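# Close the server: stow cable, fit and lock cover

## Task

Finish closing the server. Push its loose cable fully inside the case, place the top cover on it, then lock the cover by sliding it closed, either with a firm shove or while both release buttons are pressed down.

## Robot and tools

Robot: two arms, left_arm and right_arm, each a six-joint arm ending in a sixteen-motor hand. The right arm has a right hand and the left arm has a mirrored left hand. Scene frame: origin at table height, halfway between the arms. +z points up, +x points out over the table, and left_arm sits on the +y side. Arm bases are at left_arm (+0.003, +0.450, +0.013) m and right_arm (-0.032, -0.461, +0.013) m, each turned only slightly about z. Each arm reports its hand pose and velocities in its own base frame. Fixed cameras and the table use the scene frame.

Hand point axes, right hand: +z runs along the straightened fingers toward the tips. +x runs across the palm, away from the thumb. +y points out of the palm face. On the left hand, +x points toward the thumb. A rigid mast near the wrist on the palm side can strike things.

A ROW is 48 numbers, each in [-1, 1], always covering both arms:
- left_arm dx, dy, dz, rx, ry, rz
- 16 left hand motor goals
- left current_limit, then left speed
- the same 24 numbers again for right_arm

The six pose numbers are an OFFSET, not a pose. They are measured along that arm's base axes from its Hand target as it stood when the action began. 1.0 equals 0.6 m of travel or 180 degrees of turn. rx, ry, rz together form one rotation vector, applied about the Hand target's position. Sending all zeros re-commands the current Hand target, and each new call starts counting again from there. The controller caps the commanded orientation at 32 degrees from the measured one on each step.

Hand motor order:
- index_mcp, index_abd, index_pip, index_dip
- middle_mcp, middle_abd, middle_pip, middle_dip
- ring_mcp, ring_abd, ring_pip, ring_dip
- thumb_cmc, thumb_axl, thumb_mcp, thumb_ipl

Each is an absolute goal angle, scaled linearly between the hinge's two stops. The straight value of each: mcp -0.75, abd 0.00, pip -0.58, dip -0.70, thumb_cmc -0.71, thumb_axl -0.68, thumb_mcp -0.23, thumb_ipl -0.17. Toward +1 the fingers curl toward the palm, abd swings a finger away from the thumb, and thumb_cmc brings the thumb round in front of the palm.

current_limit maps -1..+1 onto 0..550 mA. speed sets set-point speed as (speed+1)/2 of 8.5 rad/s. Both start at +0.4 and -0.6. A zero in a hand slot is a real goal. To leave a hand unchanged, copy back its hand_goal, hand_current_limit and hand_speed.

Tools:
- execute_actions(actions, cameras): actions is a list of actions. Each action is a table of up to 15 rows, one row per 1/30 s step, and each action lasts 0.5 s. A short table repeats its last row. Every row in an action is an offset from the action's start, not from the previous row. cameras takes names, ["all"] or []. An empty actions list returns the state plus all images.
- move(target, speed, blend, stop_force, zero, blocking, cameras): steers each hand point in a straight line toward its target. target is one 48-number row, or up to 15 rows. Every row is an offset from the Hand targets at the start, not from the previous row. speed is m/s (0.002 to 3.6, default 0.25), with turning capped at twice that in rad/s; give one value, or one per target. blend is a corner radius in m (0 means stop at each target). stop_force is in N (3 to 120) and ends an arm's path once its wrist sensor feels that much push against the motion. zero (default true) re-zeroes the sensor before the move. blocking=false returns after about 0.5 s, and cannot be combined with stop_force. Each move is capped at 10 s.
- wait(seconds 0 to 10, cameras)
- stop(cameras): brakes a running move.
- zoom_image(camera, region [x0,y0,x1,y1] in pixels, at most 504 x 504). Cameras are cam_high and cam_low (896x504), and cam_left_wrist and cam_right_wrist (672x504).
- zero_wrist_force(arm)
- read_manual(section)
- finished_scene(scene): ends the scene for good.

Result lines:
- Hand target: the last commanded pose, after clipping; the next offsets count from it.
- end_effector_position (m), end_effector_quat_wxyz and velocities.
- Joint positions and torques.
- hand_goal, hand_measured, hand_current_ma, hand_state (moving, goal, blocked or overload).
- Wrist force and Wrist torque, along the hand's own axes, plus the peak reading since the last shown.
- For a move, a "move:" line. done means within 3 mm and 2 degrees. Other endings are off_target, moving, held and fault. limits=paced means the commanded pose was clipped; limits=held means steps were withheld. Neither done nor off_target tells you whether the hand is touching anything.

Fault and warning lines:
- TORQUE FAULT or FORCE FAULT: about 150 N on the arm stops it for 10 s.
- MOTOR HOT: a motor is at 70 °C.
- OVER-TEMPERATURE FAULT: a motor reached 85 °C; brakes hold 30 to 60 s.
- HAND FAULT: calls sent later in that same reply are skipped.
- A finger motor drawing 495 mA or more for 5 s shuts down.

Cautions:
- The arms are stiff. Aiming even slightly past a firm contact can cause a fault, and faster touches hit harder. When pushing, go slowly with stop_force.
- An arm pressed against something keeps pressing until you command it back.
- The hand point often stops short of its Hand target; send the missing distance as a further offset.
- Keep paths away from an arm's own base, or its shoulder posture may flip.
- Never let the hands press on each other.
- Don't drop parts, release them while they are moving, slam them, or leave anything off the table.
- Something may occasionally nudge loose objects.

Each tool is called after ">>>" by a JSON object that holds its "op" and its "data".

## Session

>>> {"op": "execute_actions", "data": {"actions": []}}

Scene clock: 0.00 s.
left_arm: end_effector_position=(+0.8457, -0.2044, +0.1990) hand_goal=(-0.754, +0.000, -0.576, -0.696, -0.754, +0.000, -0.576, -0.696, -0.754, +0.000, -0.576, -0.696, -0.714, -0.678, -0.226, -0.168) hand_measured=(-0.754, +0.000, -0.576, -0.696, -0.754, +0.000, -0.576, -0.696, -0.754, +0.000, -0.576, -0.696, -0.714, -0.678, -0.226, -0.168) hand_current_ma=(+0, +0, +0, +0, +0, +0, +0, +0, +0, +0, +0, +0, +0, +0, +0, +0) hand_state=(goal, goal, goal, goal, goal, goal, goal, goal, goal, goal, goal, goal, goal, goal, goal, goal) hand_current_limit=0.40 hand_speed=-0.60 end_effector_quat_wxyz=(+0.288, +0.324, +0.888, +0.153) | right_arm: end_effector_position=(+0.4265, +0.0859, +0.1310) hand_goal=(-0.754, +0.000, -0.576, -0.696, -0.754, +0.000, -0.576, -0.696, -0.754, +0.000, -0.576, -0.696, -0.714, -0.678, -0.226, -0.168) hand_measured=(-0.754, +0.000, -0.576, -0.696, -0.754, +0.000, -0.576, -0.696, -0.754, +0.000, -0.576, -0.696, -0.714, -0.678, -0.226, -0.168) hand_current_ma=(+0, +0, +0, +0, +0, +0, +0, +0, +0, +0, +0, +0, +0, +0, +0, +0) hand_state=(goal, goal, goal, goal, goal, goal, goal, goal, goal, goal, goal, goal, goal, goal, goal, goal) hand_current_limit=0.40 hand_speed=-0.60 end_effector_quat_wxyz=(+0.667, -0.592, -0.448, -0.061)
Joint positions: left_arm=[2.903 -2.348 -1.253 -0.481 1.799 -1.035] | right_arm=[-0.494 -1.16 1.757 -0.717 -1.054 -0.679]
Joint velocities: within noise
Joint torques (N m): no reading
Wrist force (N): no reading
Wrist torque (N m): no reading
Wrist force, peak (N): no reading
Hand target: left_arm +0.8457, -0.2044, +0.1990; +0.288, +0.324, +0.888, +0.153 | right_arm +0.4265, +0.0859, +0.1310; +0.667, -0.592, -0.448, -0.061

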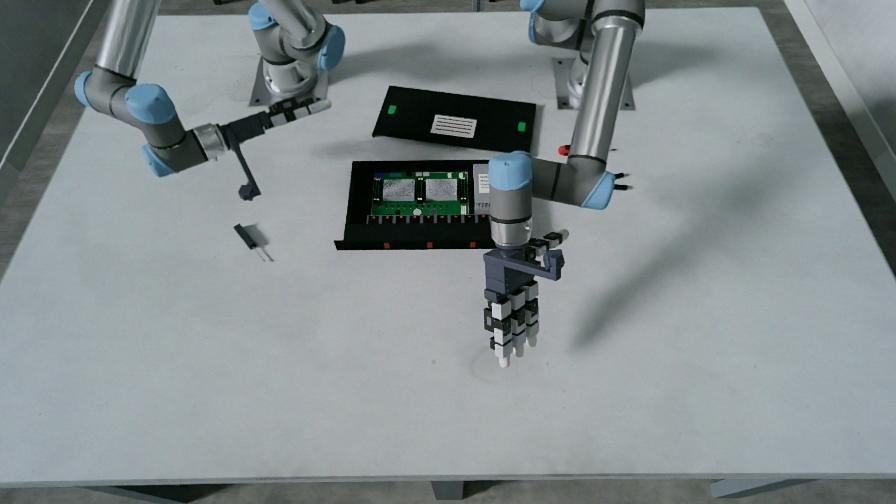

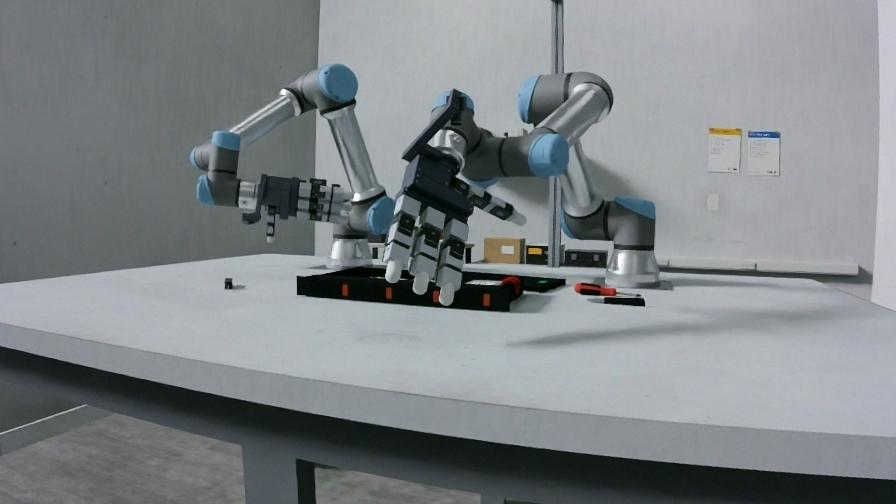

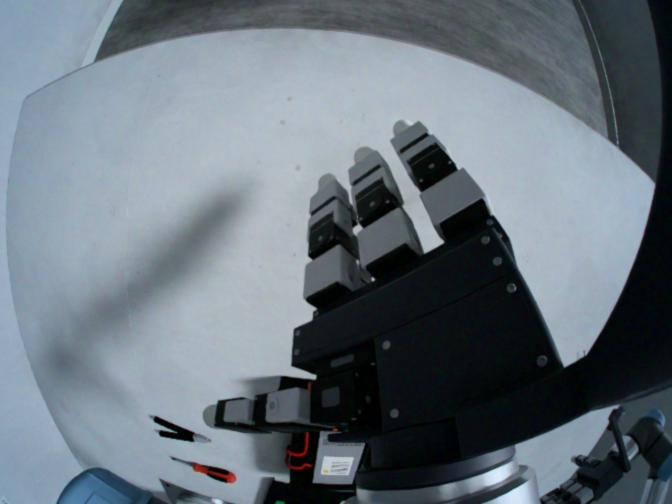

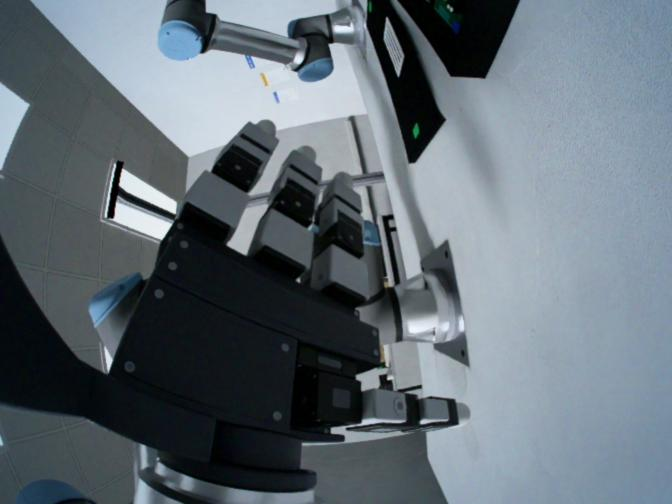

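>>> {"op": "zoom_image", "data": {"camera": "cam_high", "region": [320, 70, 660, 270]}}

>>> {"op": "zoom_image", "data": {"camera": "cam_low", "region": [280, 200, 680, 330]}}

>>> {"op": "zoom_image", "data": {"camera": "cam_left_wrist", "region": [130, 380, 400, 504]}}

Scaled by 1.482 from the camera's 896x504 image, which has a finer 1280x720 frame.

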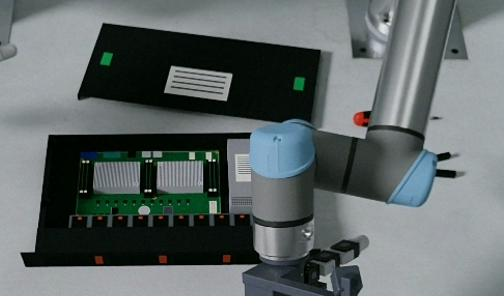

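Scaled by 1.260 from the camera's 896x504 image, which has a finer 1280x720 frame.

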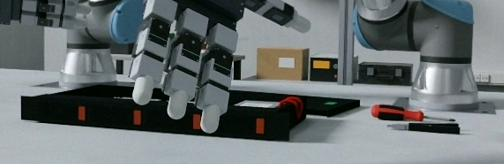

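Scaled by 1.867 from the camera's 672x504 image, which has a finer 960x720 frame.

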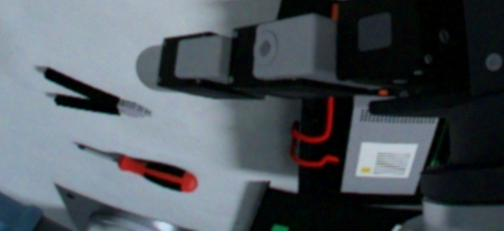

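>>> {"op": "move", "data": {"target": [[-0.1,0.1,0.4,0,0,0,-0.754,0,-0.576,-0.696,-0.754,0,-0.576,-0.696,-0.754,0,-0.576,-0.696,-0.714,-0.678,-0.226,-0.168,0.4,-0.6,0,0,0,0,0,0,-0.754,0,-0.576,-0.696,-0.754,0,-0.576,-0.696,-0.754,0,-0.576,-0.696,-0.714,-0.678,-0.226,-0.168,0.4,-0.6],[-0.243,0.59,0.418,0,0,0,-0.754,0,-0.576,-0.696,-0.754,0,-0.576,-0.696,-0.754,0,-0.576,-0.696,-0.714,-0.678,-0.226,-0.168,0.4,-0.6,0,0,0,0,0,0,-0.754,0,-0.576,-0.696,-0.754,0,-0.576,-0.696,-0.754,0,-0.576,-0.696,-0.714,-0.678,-0.226,-0.168,0.4,-0.6]], "blend": 0.05, "speed": 0.25, "cameras": ["all"]}}

Scene clock: 79.93 s.
left_arm: end_effector_position=(+0.7000, +0.1495, +0.4498) hand_goal=(-0.754, +0.000, -0.576, -0.696, -0.754, +0.000, -0.576, -0.696, -0.754, +0.000, -0.576, -0.696, -0.714, -0.678, -0.226, -0.168) hand_measured=(-0.756, +0.000, -0.576, -0.696, -0.756, +0.000, -0.576, -0.696, -0.756, +0.000, -0.576, -0.696, -0.716, -0.678, -0.224, -0.168) hand_current_ma=(-1, +0, +0, +0, -1, +0, +0, +0, -1, +0, +0, +0, -1, +0, +1, +0) hand_state=(goal, goal, goal, goal, goal, goal, goal, goal, goal, goal, goal, goal, goal, goal, goal, goal) hand_current_limit=0.40 hand_speed=-0.60 end_effector_quat_wxyz=(+0.288, +0.324, +0.888, +0.153) | right_arm: end_effector_position=(+0.4265, +0.0859, +0.1310) hand_goal=(-0.754, +0.000, -0.576, -0.696, -0.754, +0.000, -0.576, -0.696, -0.754, +0.000, -0.576, -0.696, -0.714, -0.678, -0.226, -0.168) hand_measured=(-0.750, +0.000, -0.576, -0.696, -0.750, +0.000, -0.576, -0.696, -0.750, +0.000, -0.576, -0.696, -0.710, -0.678, -0.226, -0.168) hand_current_ma=(+7, +0, -1, +0, +7, +0, +0, +0, +7, +0, -1, +0, +5, +1, +0, +0) hand_state=(goal, goal, goal, goal, goal, goal, goal, goal, goal, goal, goal, goal, goal, goal, goal, goal) hand_current_limit=0.40 hand_speed=-0.60 end_effector_quat_wxyz=(+0.667, -0.592, -0.448, -0.061)
Joint positions: left_arm=[3.491 -1.687 -1.568 -0.804 1.441 -0.566] | right_arm=[-0.494 -1.16 1.757 -0.717 -1.054 -0.679]
Joint torques (N m): left_arm=[9.13 42.81 10.35 -0.07 -1.42 2.88] | right_arm=[0.06 -34.53 -16.68 1.29 -0.01 0.11]
Wrist force (N): left_arm=[-0.2 0.0 -0.5] | right_arm=[-0.2 0.2 -0.1]
Wrist torque (N m): left_arm=[0.05 0.05 -0.19] | right_arm=[0.03 0.03 -0.02]
Wrist force, peak (N): left_arm=[3.3 3.9 0.0] | right_arm=[0.4 0.0 -0.7]
Hand target: left_arm +0.6999, +0.1496, +0.4498; +0.288, +0.324, +0.888, +0.153 | right_arm +0.4265, +0.0859, +0.1310; +0.667, -0.592, -0.448, -0.061
Off the commanded pose: left_arm 0.000 m, 0 deg | right_arm 0.000 m, 0 deg.
move: done
camera_calibration:
cam_left_wrist: T_world_to_cam=[[0.132381, -0.991123, 0.0122685, 0.0167364], [-0.984931, -0.130144, 0.113901, 0.61588], [-0.111294, -0.0271619, -0.993416, 0.65968], [0, 0, 0, 1]] pos_world=[0.677802, 0.114659, 0.584982]

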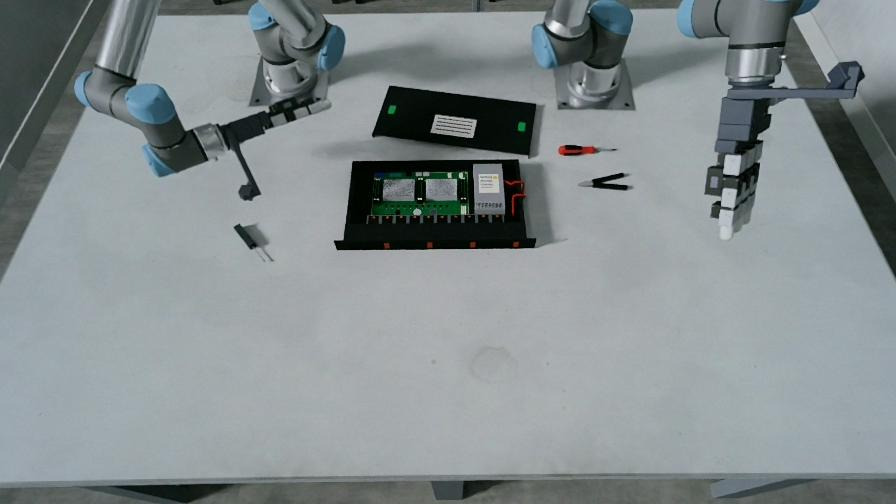

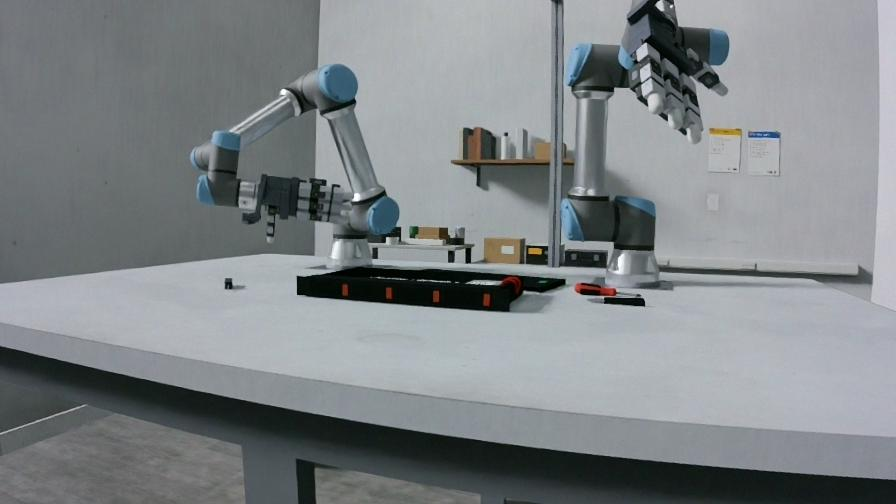

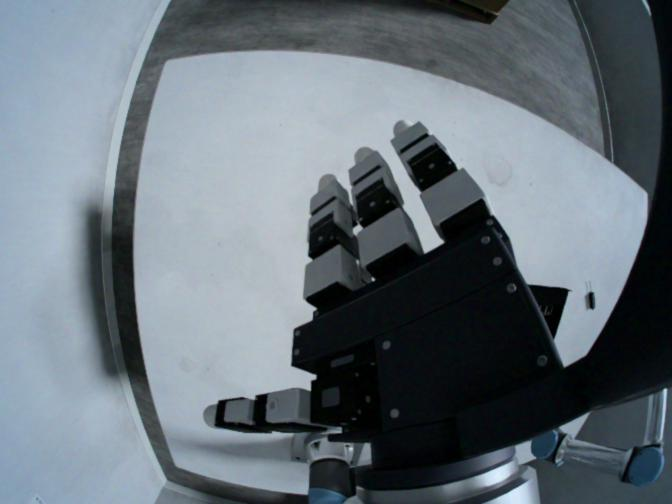

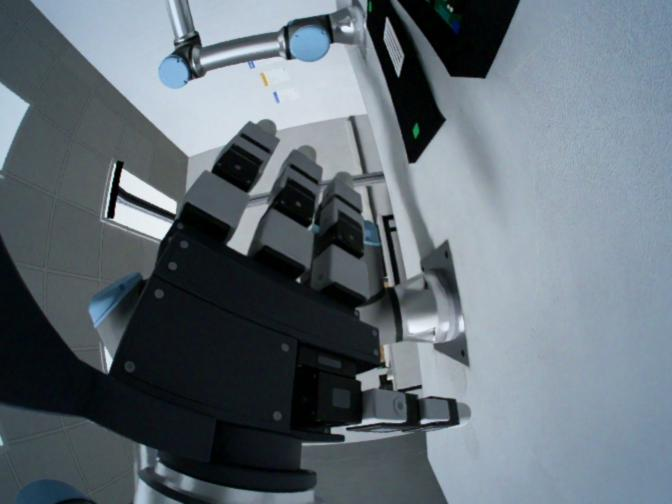

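>>> {"op": "zoom_image", "data": {"camera": "cam_high", "region": [325, 75, 555, 260]}}

>>> {"op": "zoom_image", "data": {"camera": "cam_high", "region": [455, 150, 555, 260]}}

>>> {"op": "zoom_image", "data": {"camera": "cam_low", "region": [280, 240, 660, 330]}}

Scaled by 2.191 from the camera's 896x504 image, which has a finer 1280x720 frame.

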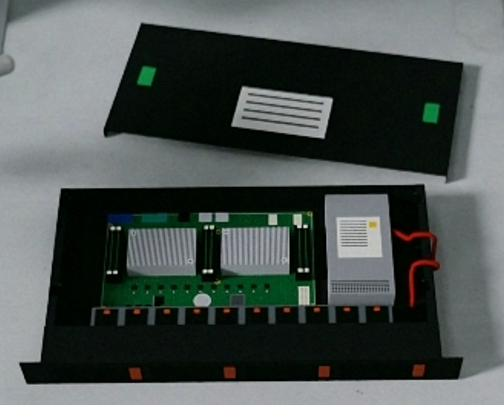

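Scaled by 4.582 from the camera's 896x504 image, which has a finer 1280x720 frame.

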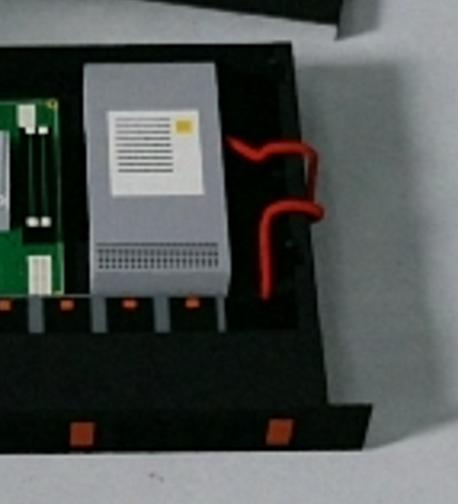

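Scaled by 1.326 from the camera's 896x504 image, which has a finer 1280x720 frame.

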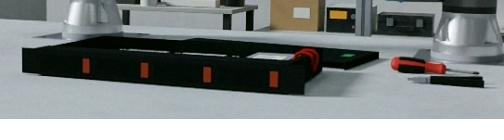

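>>> {"op": "move", "data": {"target": [[-0.617,-0.6,-0.16,0,0,0,-0.754,0,-0.576,-0.696,-0.754,0,-0.576,-0.696,-0.754,0,-0.576,-0.696,-0.714,-0.678,-0.226,-0.168,0.4,-0.6,0,0,0,0,0,0,-0.754,0,-0.576,-0.696,-0.754,0,-0.576,-0.696,-0.754,0,-0.576,-0.696,-0.714,-0.678,-0.226,-0.168,0.4,-0.6]], "speed": 0.25, "cameras": ["all"]}}

Scene clock: 152.57 s.
left_arm: end_effector_position=(+0.3298, -0.2103, +0.3538) hand_goal=(-0.754, +0.000, -0.576, -0.696, -0.754, +0.000, -0.576, -0.696, -0.754, +0.000, -0.576, -0.696, -0.714, -0.678, -0.226, -0.168) hand_measured=(-0.758, +0.000, -0.576, -0.696, -0.758, +0.000, -0.576, -0.696, -0.758, +0.000, -0.576, -0.696, -0.718, -0.678, -0.224, -0.168) hand_current_ma=(-1, +0, +0, +0, -1, +0, +0, +0, -1, +0, +0, +0, -1, +0, +1, +0) hand_state=(goal, goal, goal, goal, goal, goal, goal, goal, goal, goal, goal, goal, goal, goal, goal, goal) hand_current_limit=0.40 hand_speed=-0.60 end_effector_quat_wxyz=(+0.288, +0.324, +0.888, +0.153) | right_arm: end_effector_position=(+0.4265, +0.0859, +0.1310) hand_goal=(-0.754, +0.000, -0.576, -0.696, -0.754, +0.000, -0.576, -0.696, -0.754, +0.000, -0.576, -0.696, -0.714, -0.678, -0.226, -0.168) hand_measured=(-0.750, +0.000, -0.576, -0.696, -0.750, +0.000, -0.576, -0.696, -0.750, +0.000, -0.576, -0.696, -0.710, -0.678, -0.226, -0.168) hand_current_ma=(+7, +0, -1, +0, +7, +0, +0, +0, +7, +0, -1, +0, +5, +1, +0, +0) hand_state=(goal, goal, goal, goal, goal, goal, goal, goal, goal, goal, goal, goal, goal, goal, goal, goal) hand_current_limit=0.40 hand_speed=-0.60 end_effector_quat_wxyz=(+0.667, -0.592, -0.448, -0.061)
Joint positions: left_arm=[2.449 -1.223 -2.186 -0.816 2.043 -1.444] | right_arm=[-0.494 -1.16 1.757 -0.717 -1.054 -0.679]
Joint torques (N m): left_arm=[-11.4 1.28 39.04 0.02 2.4 -2.36] | right_arm=[0.15 -34.89 -16.15 1.19 -0.08 0.09]
Wrist force (N): left_arm=[0.1 0.1 -0.3] | right_arm=[-0.4 0.4 0.0]
Wrist torque (N m): left_arm=[0.07 0.00 0.01] | right_arm=[0.05 0.04 -0.02]
Wrist force, peak (N): left_arm=[0.7 -3.6 -1.3] | right_arm=[0.0 0.6 0.2]
Hand target: left_arm +0.3297, -0.2104, +0.3538; +0.288, +0.324, +0.888, +0.153 | right_arm +0.4265, +0.0859, +0.1310; +0.667, -0.592, -0.448, -0.061
Off the commanded pose: left_arm 0.000 m, 0 deg | right_arm 0.000 m, 0 deg.
move: done
camera_calibration:
cam_left_wrist: T_world_to_cam=[[0.132089, -0.991161, 0.0123034, -0.289522], [-0.984971, -0.12985, 0.113892, 0.215469], [-0.111288, -0.0271624, -0.993417, 0.513339], [0, 0, 0, 1]] pos_world=[0.307601, -0.245041, 0.488982]

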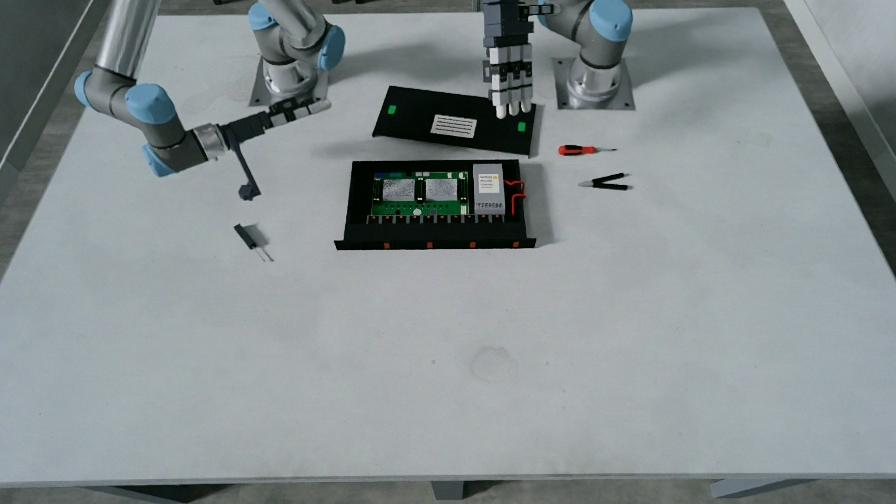

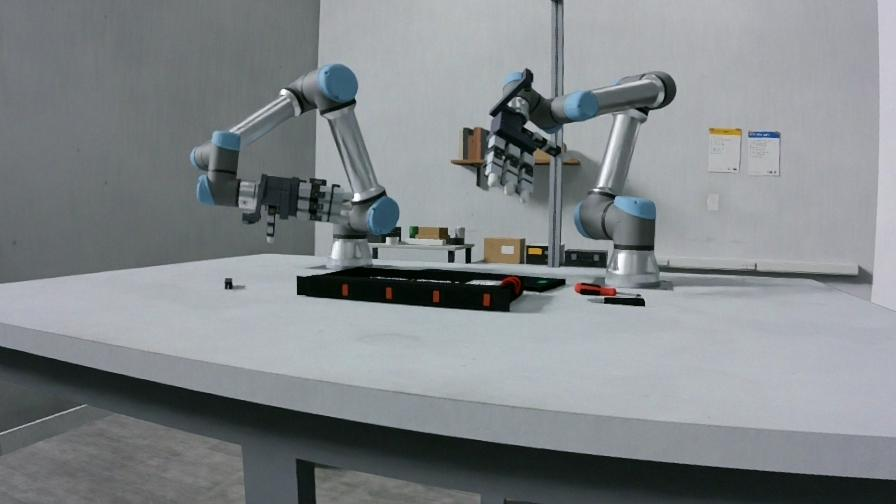

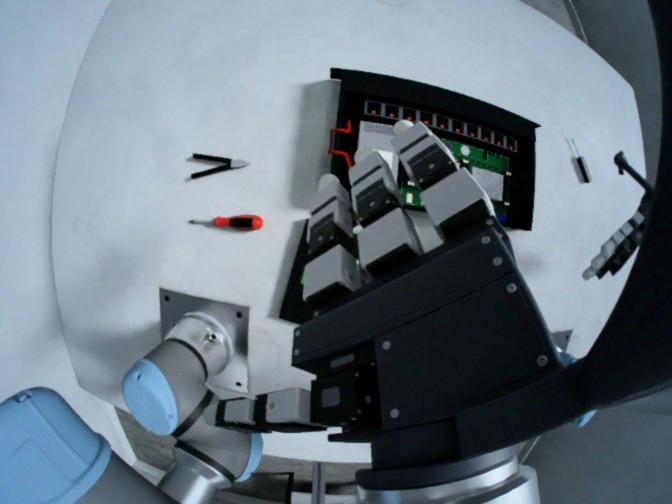

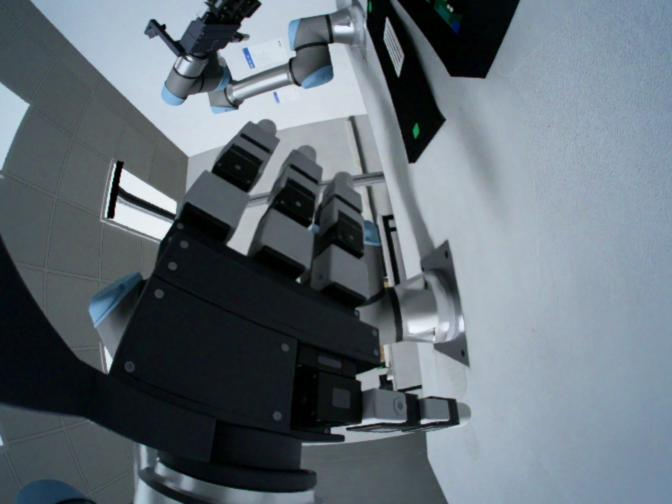

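>>> {"op": "zoom_image", "data": {"camera": "cam_right_wrist", "region": [340, 0, 520, 170]}}

>>> {"op": "zoom_image", "data": {"camera": "cam_left_wrist", "region": [260, 50, 560, 340]}}

Scaled by 2.800 from the camera's 672x504 image, which has a finer 960x720 frame.

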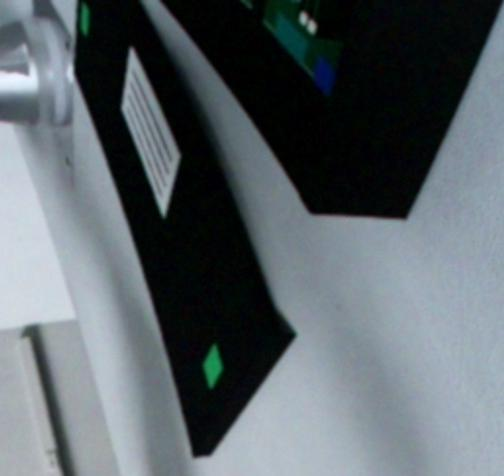

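Scaled by 1.680 from the camera's 672x504 image, which has a finer 960x720 frame.

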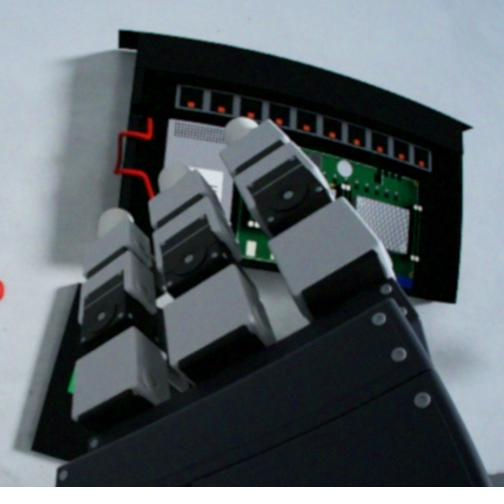

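>>> {"op": "zoom_image", "data": {"camera": "cam_high", "region": [500, 90, 560, 170]}}

>>> {"op": "zoom_image", "data": {"camera": "cam_high", "region": [360, 75, 420, 150]}}

>>> {"op": "zoom_image", "data": {"camera": "cam_high", "region": [330, 150, 450, 255]}}

>>> {"op": "zoom_image", "data": {"camera": "cam_low", "region": [440, 250, 580, 320]}}

Scaled by 6.300 from the camera's 896x504 image, which has a finer 1280x720 frame.

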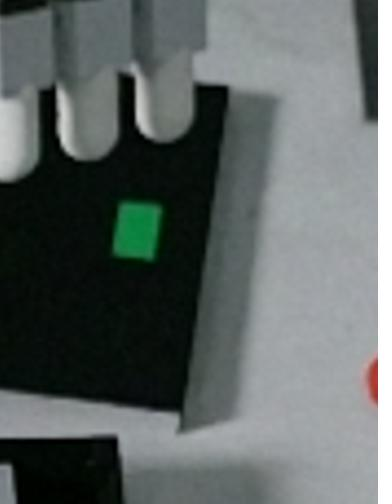

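Scaled by 6.720 from the camera's 896x504 image, which has a finer 1280x720 frame.

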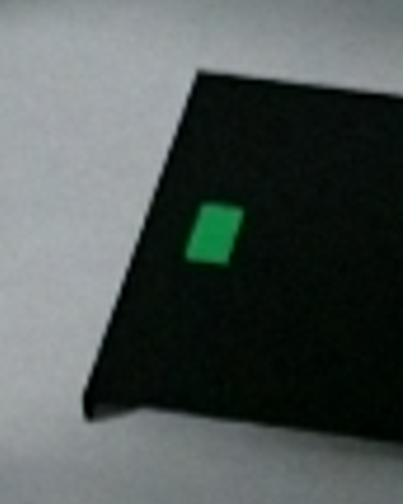

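Scaled by 4.200 from the camera's 896x504 image, which has a finer 1280x720 frame.

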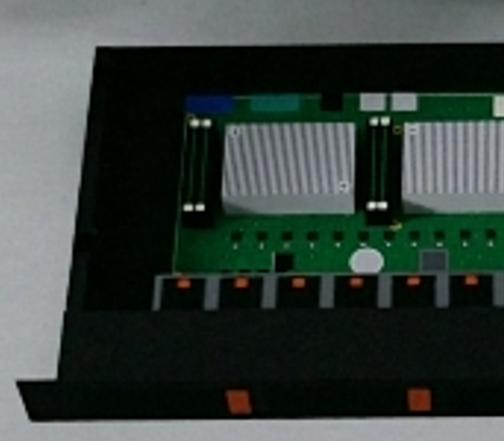

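Scaled by 3.600 from the camera's 896x504 image, which has a finer 1280x720 frame.

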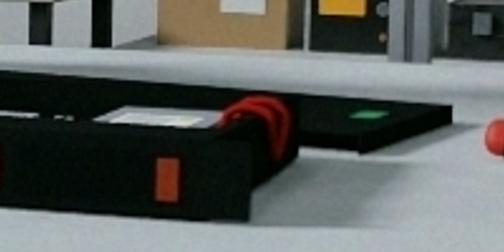

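>>> {"op": "move", "data": {"target": [[0.2338,-0.0635,-0.075,0.236,0.1313,-0.7302,-0.754,0,-0.576,-0.696,-0.754,0,-0.576,-0.696,-0.754,0,-0.576,-0.696,-0.714,-0.678,-0.226,-0.168,0.4,-0.6,0,0,0,0,0,0,-0.754,0,-0.576,-0.696,-0.754,0,-0.576,-0.696,-0.754,0,-0.576,-0.696,-0.714,-0.678,-0.226,-0.168,0.4,-0.6]], "speed": 0.3, "cameras": ["all"]}}

Scene clock: 276.53 s.
left_arm: end_effector_position=(+0.4700, -0.2484, +0.3088) hand_goal=(-0.754, +0.000, -0.576, -0.696, -0.754, +0.000, -0.576, -0.696, -0.754, +0.000, -0.576, -0.696, -0.714, -0.678, -0.226, -0.168) hand_measured=(-0.756, +0.000, -0.576, -0.696, -0.756, +0.000, -0.576, -0.696, -0.756, +0.000, -0.576, -0.696, -0.718, -0.678, -0.224, -0.168) hand_current_ma=(+0, +0, +0, +0, +0, +0, +0, +0, +0, +0, +0, +0, -1, +0, +1, +0) hand_state=(goal, goal, goal, goal, goal, goal, goal, goal, goal, goal, goal, goal, goal, goal, goal, goal) hand_current_limit=0.40 hand_speed=-0.60 end_effector_quat_wxyz=(+0.000, +1.000, +0.020, +0.000) | right_arm: end_effector_position=(+0.4265, +0.0859, +0.1310) hand_goal=(-0.754, +0.000, -0.576, -0.696, -0.754, +0.000, -0.576, -0.696, -0.754, +0.000, -0.576, -0.696, -0.714, -0.678, -0.226, -0.168) hand_measured=(-0.750, +0.000, -0.576, -0.696, -0.750, +0.000, -0.576, -0.696, -0.750, +0.000, -0.576, -0.696, -0.710, -0.678, -0.226, -0.168) hand_current_ma=(+7, +0, -1, +0, +7, +0, +0, +0, +7, +0, -1, +0, +5, +1, +0, +0) hand_state=(goal, goal, goal, goal, goal, goal, goal, goal, goal, goal, goal, goal, goal, goal, goal, goal) hand_current_limit=0.40 hand_speed=-0.60 end_effector_quat_wxyz=(+0.667, -0.592, -0.448, -0.061)
Joint positions: left_arm=[3.072 -1.49 -1.773 -1.45 1.571 1.462] | right_arm=[-0.494 -1.16 1.757 -0.717 -1.054 -0.679]
Joint torques (N m): left_arm=[-11.24 11.57 40.75 -0.49 1.29 2.63] | right_arm=[-0.21 -34.59 -15.71 1.01 -0.3 0.39]
Wrist force (N): left_arm=[0.6 -1.2 0.2] | right_arm=[0.1 0.1 0.0]
Wrist torque (N m): left_arm=[-0.04 0.12 -0.06] | right_arm=[0.02 -0.01 0.01]
Wrist force, peak (N): left_arm=[1.0 -1.2 -0.3] | right_arm=[-0.5 0.4 0.1]
Hand target: left_arm +0.4700, -0.2485, +0.3088; +0.000, +1.000, +0.019, -0.001 | right_arm +0.4265, +0.0859, +0.1310; +0.667, -0.592, -0.448, -0.061
Off the commanded pose: left_arm 0.000 m, 0 deg | right_arm 0.000 m, 0 deg.
move: done
camera_calibration:
cam_left_wrist: T_world_to_cam=[[-0.770615, 0.637163, 0.0132828, 0.48322], [0.460819, 0.542697, 0.702229, -0.340381], [0.440226, 0.547269, -0.711827, 0.279683], [0, 0, 0, 1]] pos_world=[0.406106, -0.276228, 0.431693]

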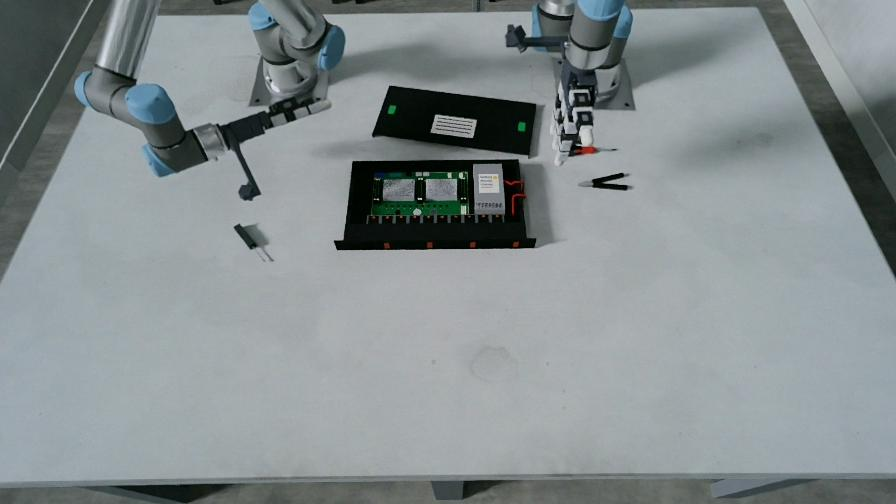

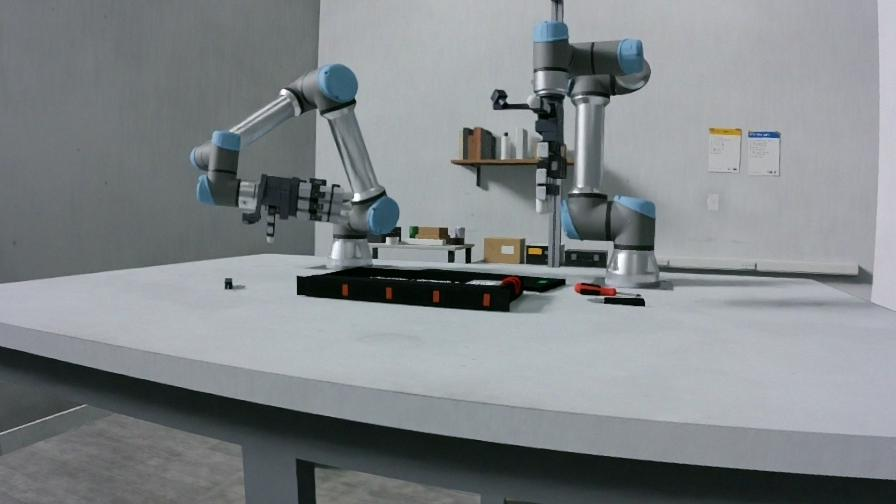

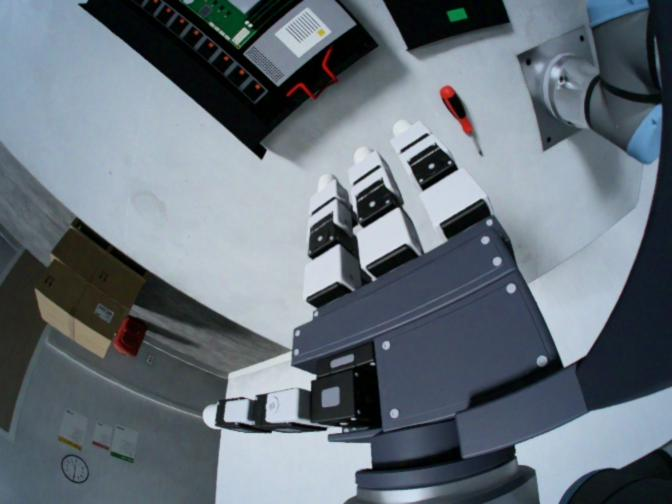

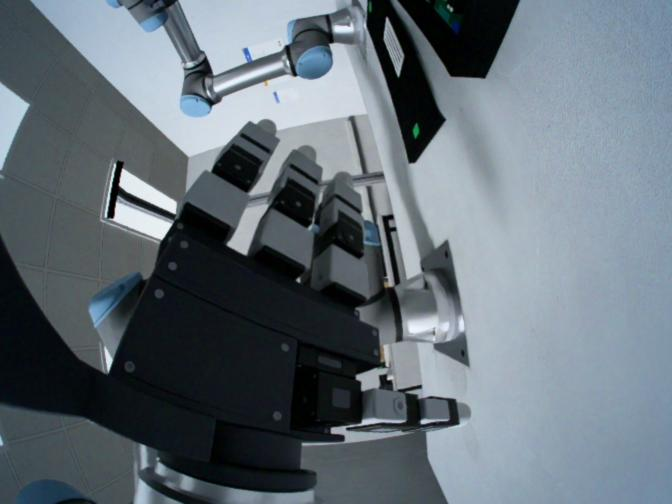

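>>> {"op": "zoom_image", "data": {"camera": "cam_left_wrist", "region": [200, 0, 520, 160]}}

>>> {"op": "zoom_image", "data": {"camera": "cam_left_wrist", "region": [230, 30, 400, 150]}}

>>> {"op": "zoom_image", "data": {"camera": "cam_high", "region": [470, 130, 640, 260]}}

Scaled by 1.575 from the camera's 672x504 image, which has a finer 960x720 frame.

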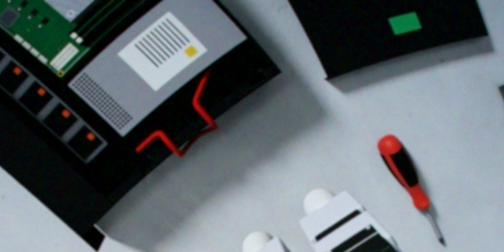

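Scaled by 2.965 from the camera's 672x504 image, which has a finer 960x720 frame.

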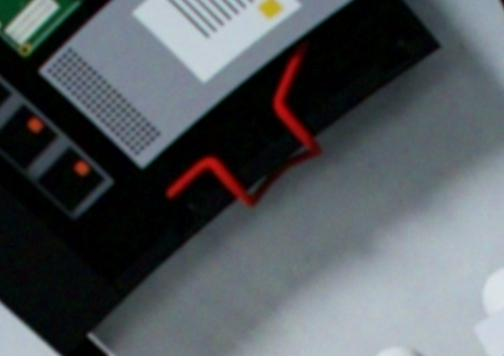

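Scaled by 2.965 from the camera's 896x504 image, which has a finer 1280x720 frame.

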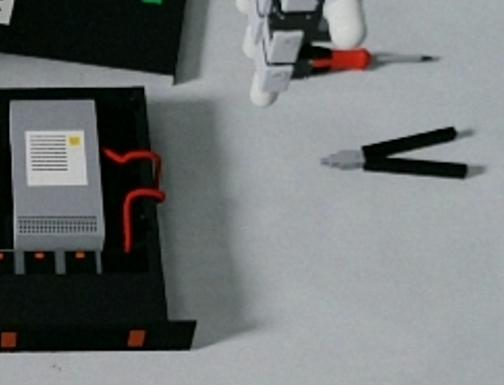

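>>> {"op": "move", "data": {"target": [[0.0015,-0.0333,-0.2463,0,0,0,-0.754,0,-0.576,-0.696,-0.754,0,-0.576,-0.696,-0.754,0,-0.576,-0.696,-0.714,-0.678,-0.226,-0.168,0.4,-0.6,0,0,0,0,0,0,-0.754,0,-0.576,-0.696,-0.754,0,-0.576,-0.696,-0.754,0,-0.576,-0.696,-0.714,-0.678,-0.226,-0.168,0.4,-0.6]], "speed": 0.12, "stop_force": 8, "cameras": ["all"]}}

>>> {"op": "zoom_image", "data": {"camera": "cam_left_wrist", "region": [230, 30, 450, 200]}}

>>> {"op": "zoom_image", "data": {"camera": "cam_low", "region": [440, 200, 620, 320]}}

>>> {"op": "zoom_image", "data": {"camera": "cam_high", "region": [470, 130, 600, 260]}}

Scene clock: 322.87 s.
left_arm: end_effector_position=(+0.4709, -0.2684, +0.1611) hand_goal=(-0.754, +0.000, -0.576, -0.696, -0.754, +0.000, -0.576, -0.696, -0.754, +0.000, -0.576, -0.696, -0.714, -0.678, -0.226, -0.168) hand_measured=(-0.756, +0.000, -0.576, -0.696, -0.756, +0.000, -0.576, -0.696, -0.756, +0.000, -0.576, -0.696, -0.716, -0.678, -0.224, -0.168) hand_current_ma=(+0, +0, +0, +0, +0, +0, +0, +0, +0, +0, +0, +0, -1, +0, +1, +0) hand_state=(goal, goal, goal, goal, goal, goal, goal, goal, goal, goal, goal, goal, goal, goal, goal, goal) hand_current_limit=0.40 hand_speed=-0.60 end_effector_quat_wxyz=(+0.000, +1.000, +0.019, -0.001) | right_arm: end_effector_position=(+0.4265, +0.0859, +0.1310) hand_goal=(-0.754, +0.000, -0.576, -0.696, -0.754, +0.000, -0.576, -0.696, -0.754, +0.000, -0.576, -0.696, -0.714, -0.678, -0.226, -0.168) hand_measured=(-0.750, +0.000, -0.576, -0.696, -0.750, +0.000, -0.576, -0.696, -0.750, +0.000, -0.576, -0.696, -0.710, -0.678, -0.226, -0.168) hand_current_ma=(+7, +0, -1, +0, +7, +0, +0, +0, +7, +0, -1, +0, +5, +1, +0, +0) hand_state=(goal, goal, goal, goal, goal, goal, goal, goal, goal, goal, goal, goal, goal, goal, goal, goal) hand_current_limit=0.40 hand_speed=-0.60 end_effector_quat_wxyz=(+0.667, -0.592, -0.448, -0.061)
Joint positions: left_arm=[3.029 -1.627 -2.038 -1.049 1.571 1.42] | right_arm=[-0.494 -1.16 1.757 -0.717 -1.054 -0.679]
Joint torques (N m): left_arm=[-11.22 13.62 6.97 5.48 -0.47 -2.45] | right_arm=[0.3 -35.04 -15.92 0.78 -0.21 0.39]
Wrist force (N): left_arm=[0.6 -0.7 -0.3] | right_arm=[-0.3 0.0 0.0]
Wrist torque (N m): left_arm=[0.03 0.09 0.13] | right_arm=[-0.02 0.03 -0.02]
Wrist force, peak (N): left_arm=[0.3 -1.3 -1.5] | right_arm=[-0.6 0.2 -0.2]
Hand target: left_arm +0.4709, -0.2684, +0.1611; +0.000, +1.000, +0.019, -0.001 | right_arm +0.4265, +0.0859, +0.1310; +0.667, -0.592, -0.448, -0.061
Off the commanded pose: left_arm 0.000 m, 0 deg | right_arm 0.000 m, 0 deg.
move: done
camera_calibration:
cam_left_wrist: T_world_to_cam=[[-0.770289, 0.637552, 0.0134796, 0.498481], [0.461191, 0.542363, 0.702243, -0.226531], [0.440406, 0.547147, -0.71181, 0.184926], [0, 0, 0, 1]] pos_world=[0.407006, -0.296127, 0.283993]

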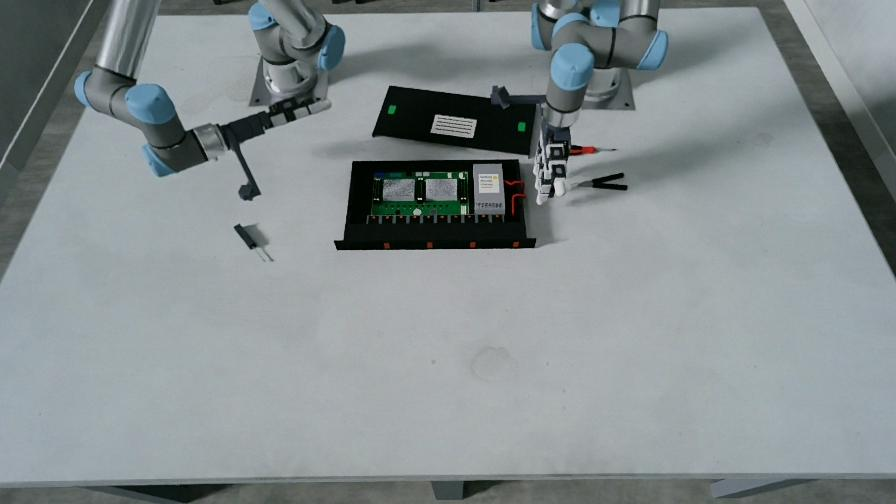

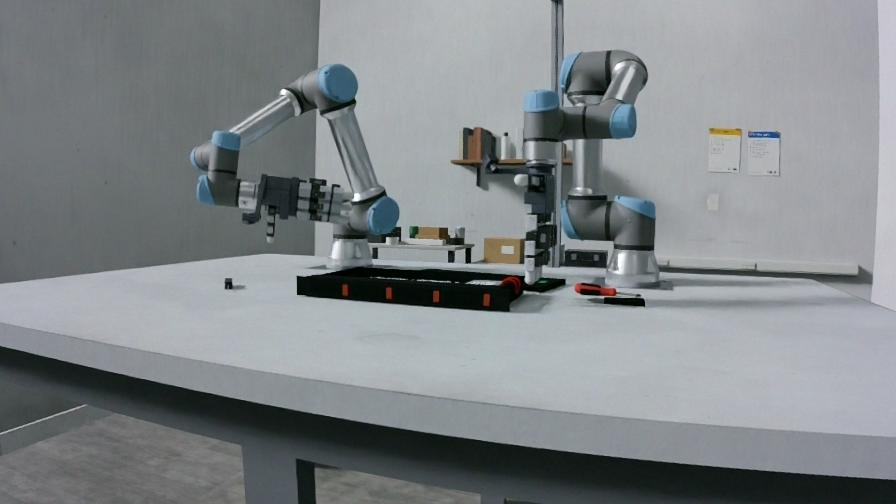

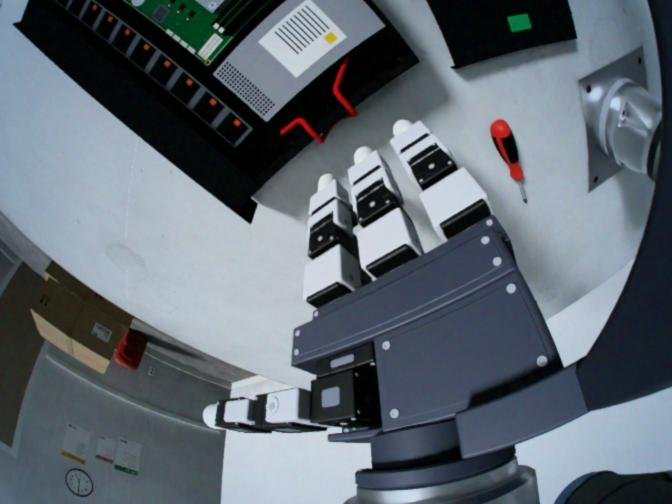

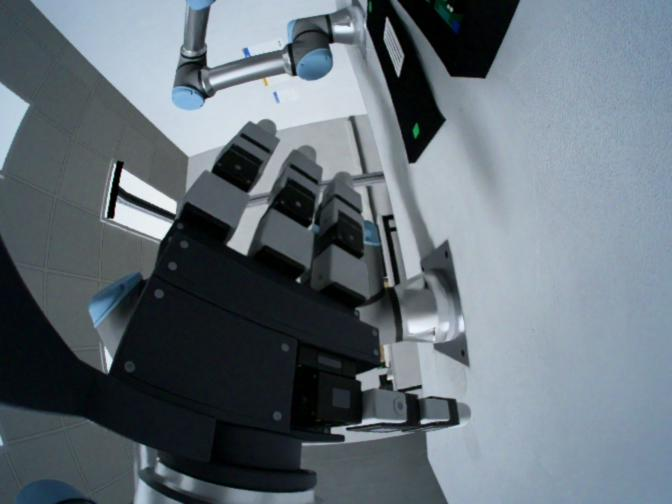

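Scaled by 2.291 from the camera's 672x504 image, which has a finer 960x720 frame.

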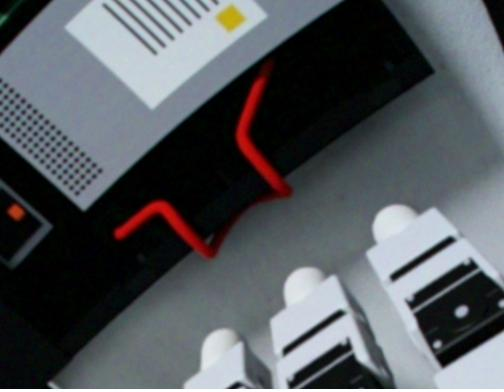

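Scaled by 2.800 from the camera's 896x504 image, which has a finer 1280x720 frame.

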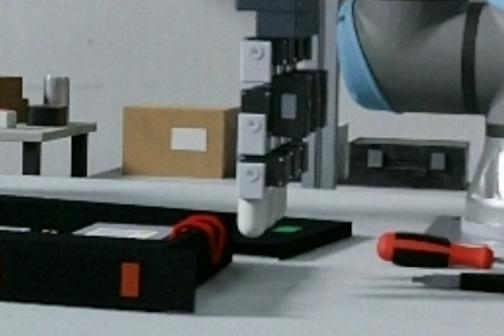

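Scaled by 3.877 from the camera's 896x504 image, which has a finer 1280x720 frame.

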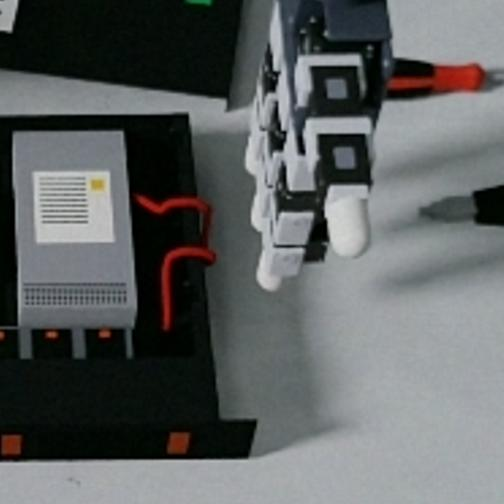

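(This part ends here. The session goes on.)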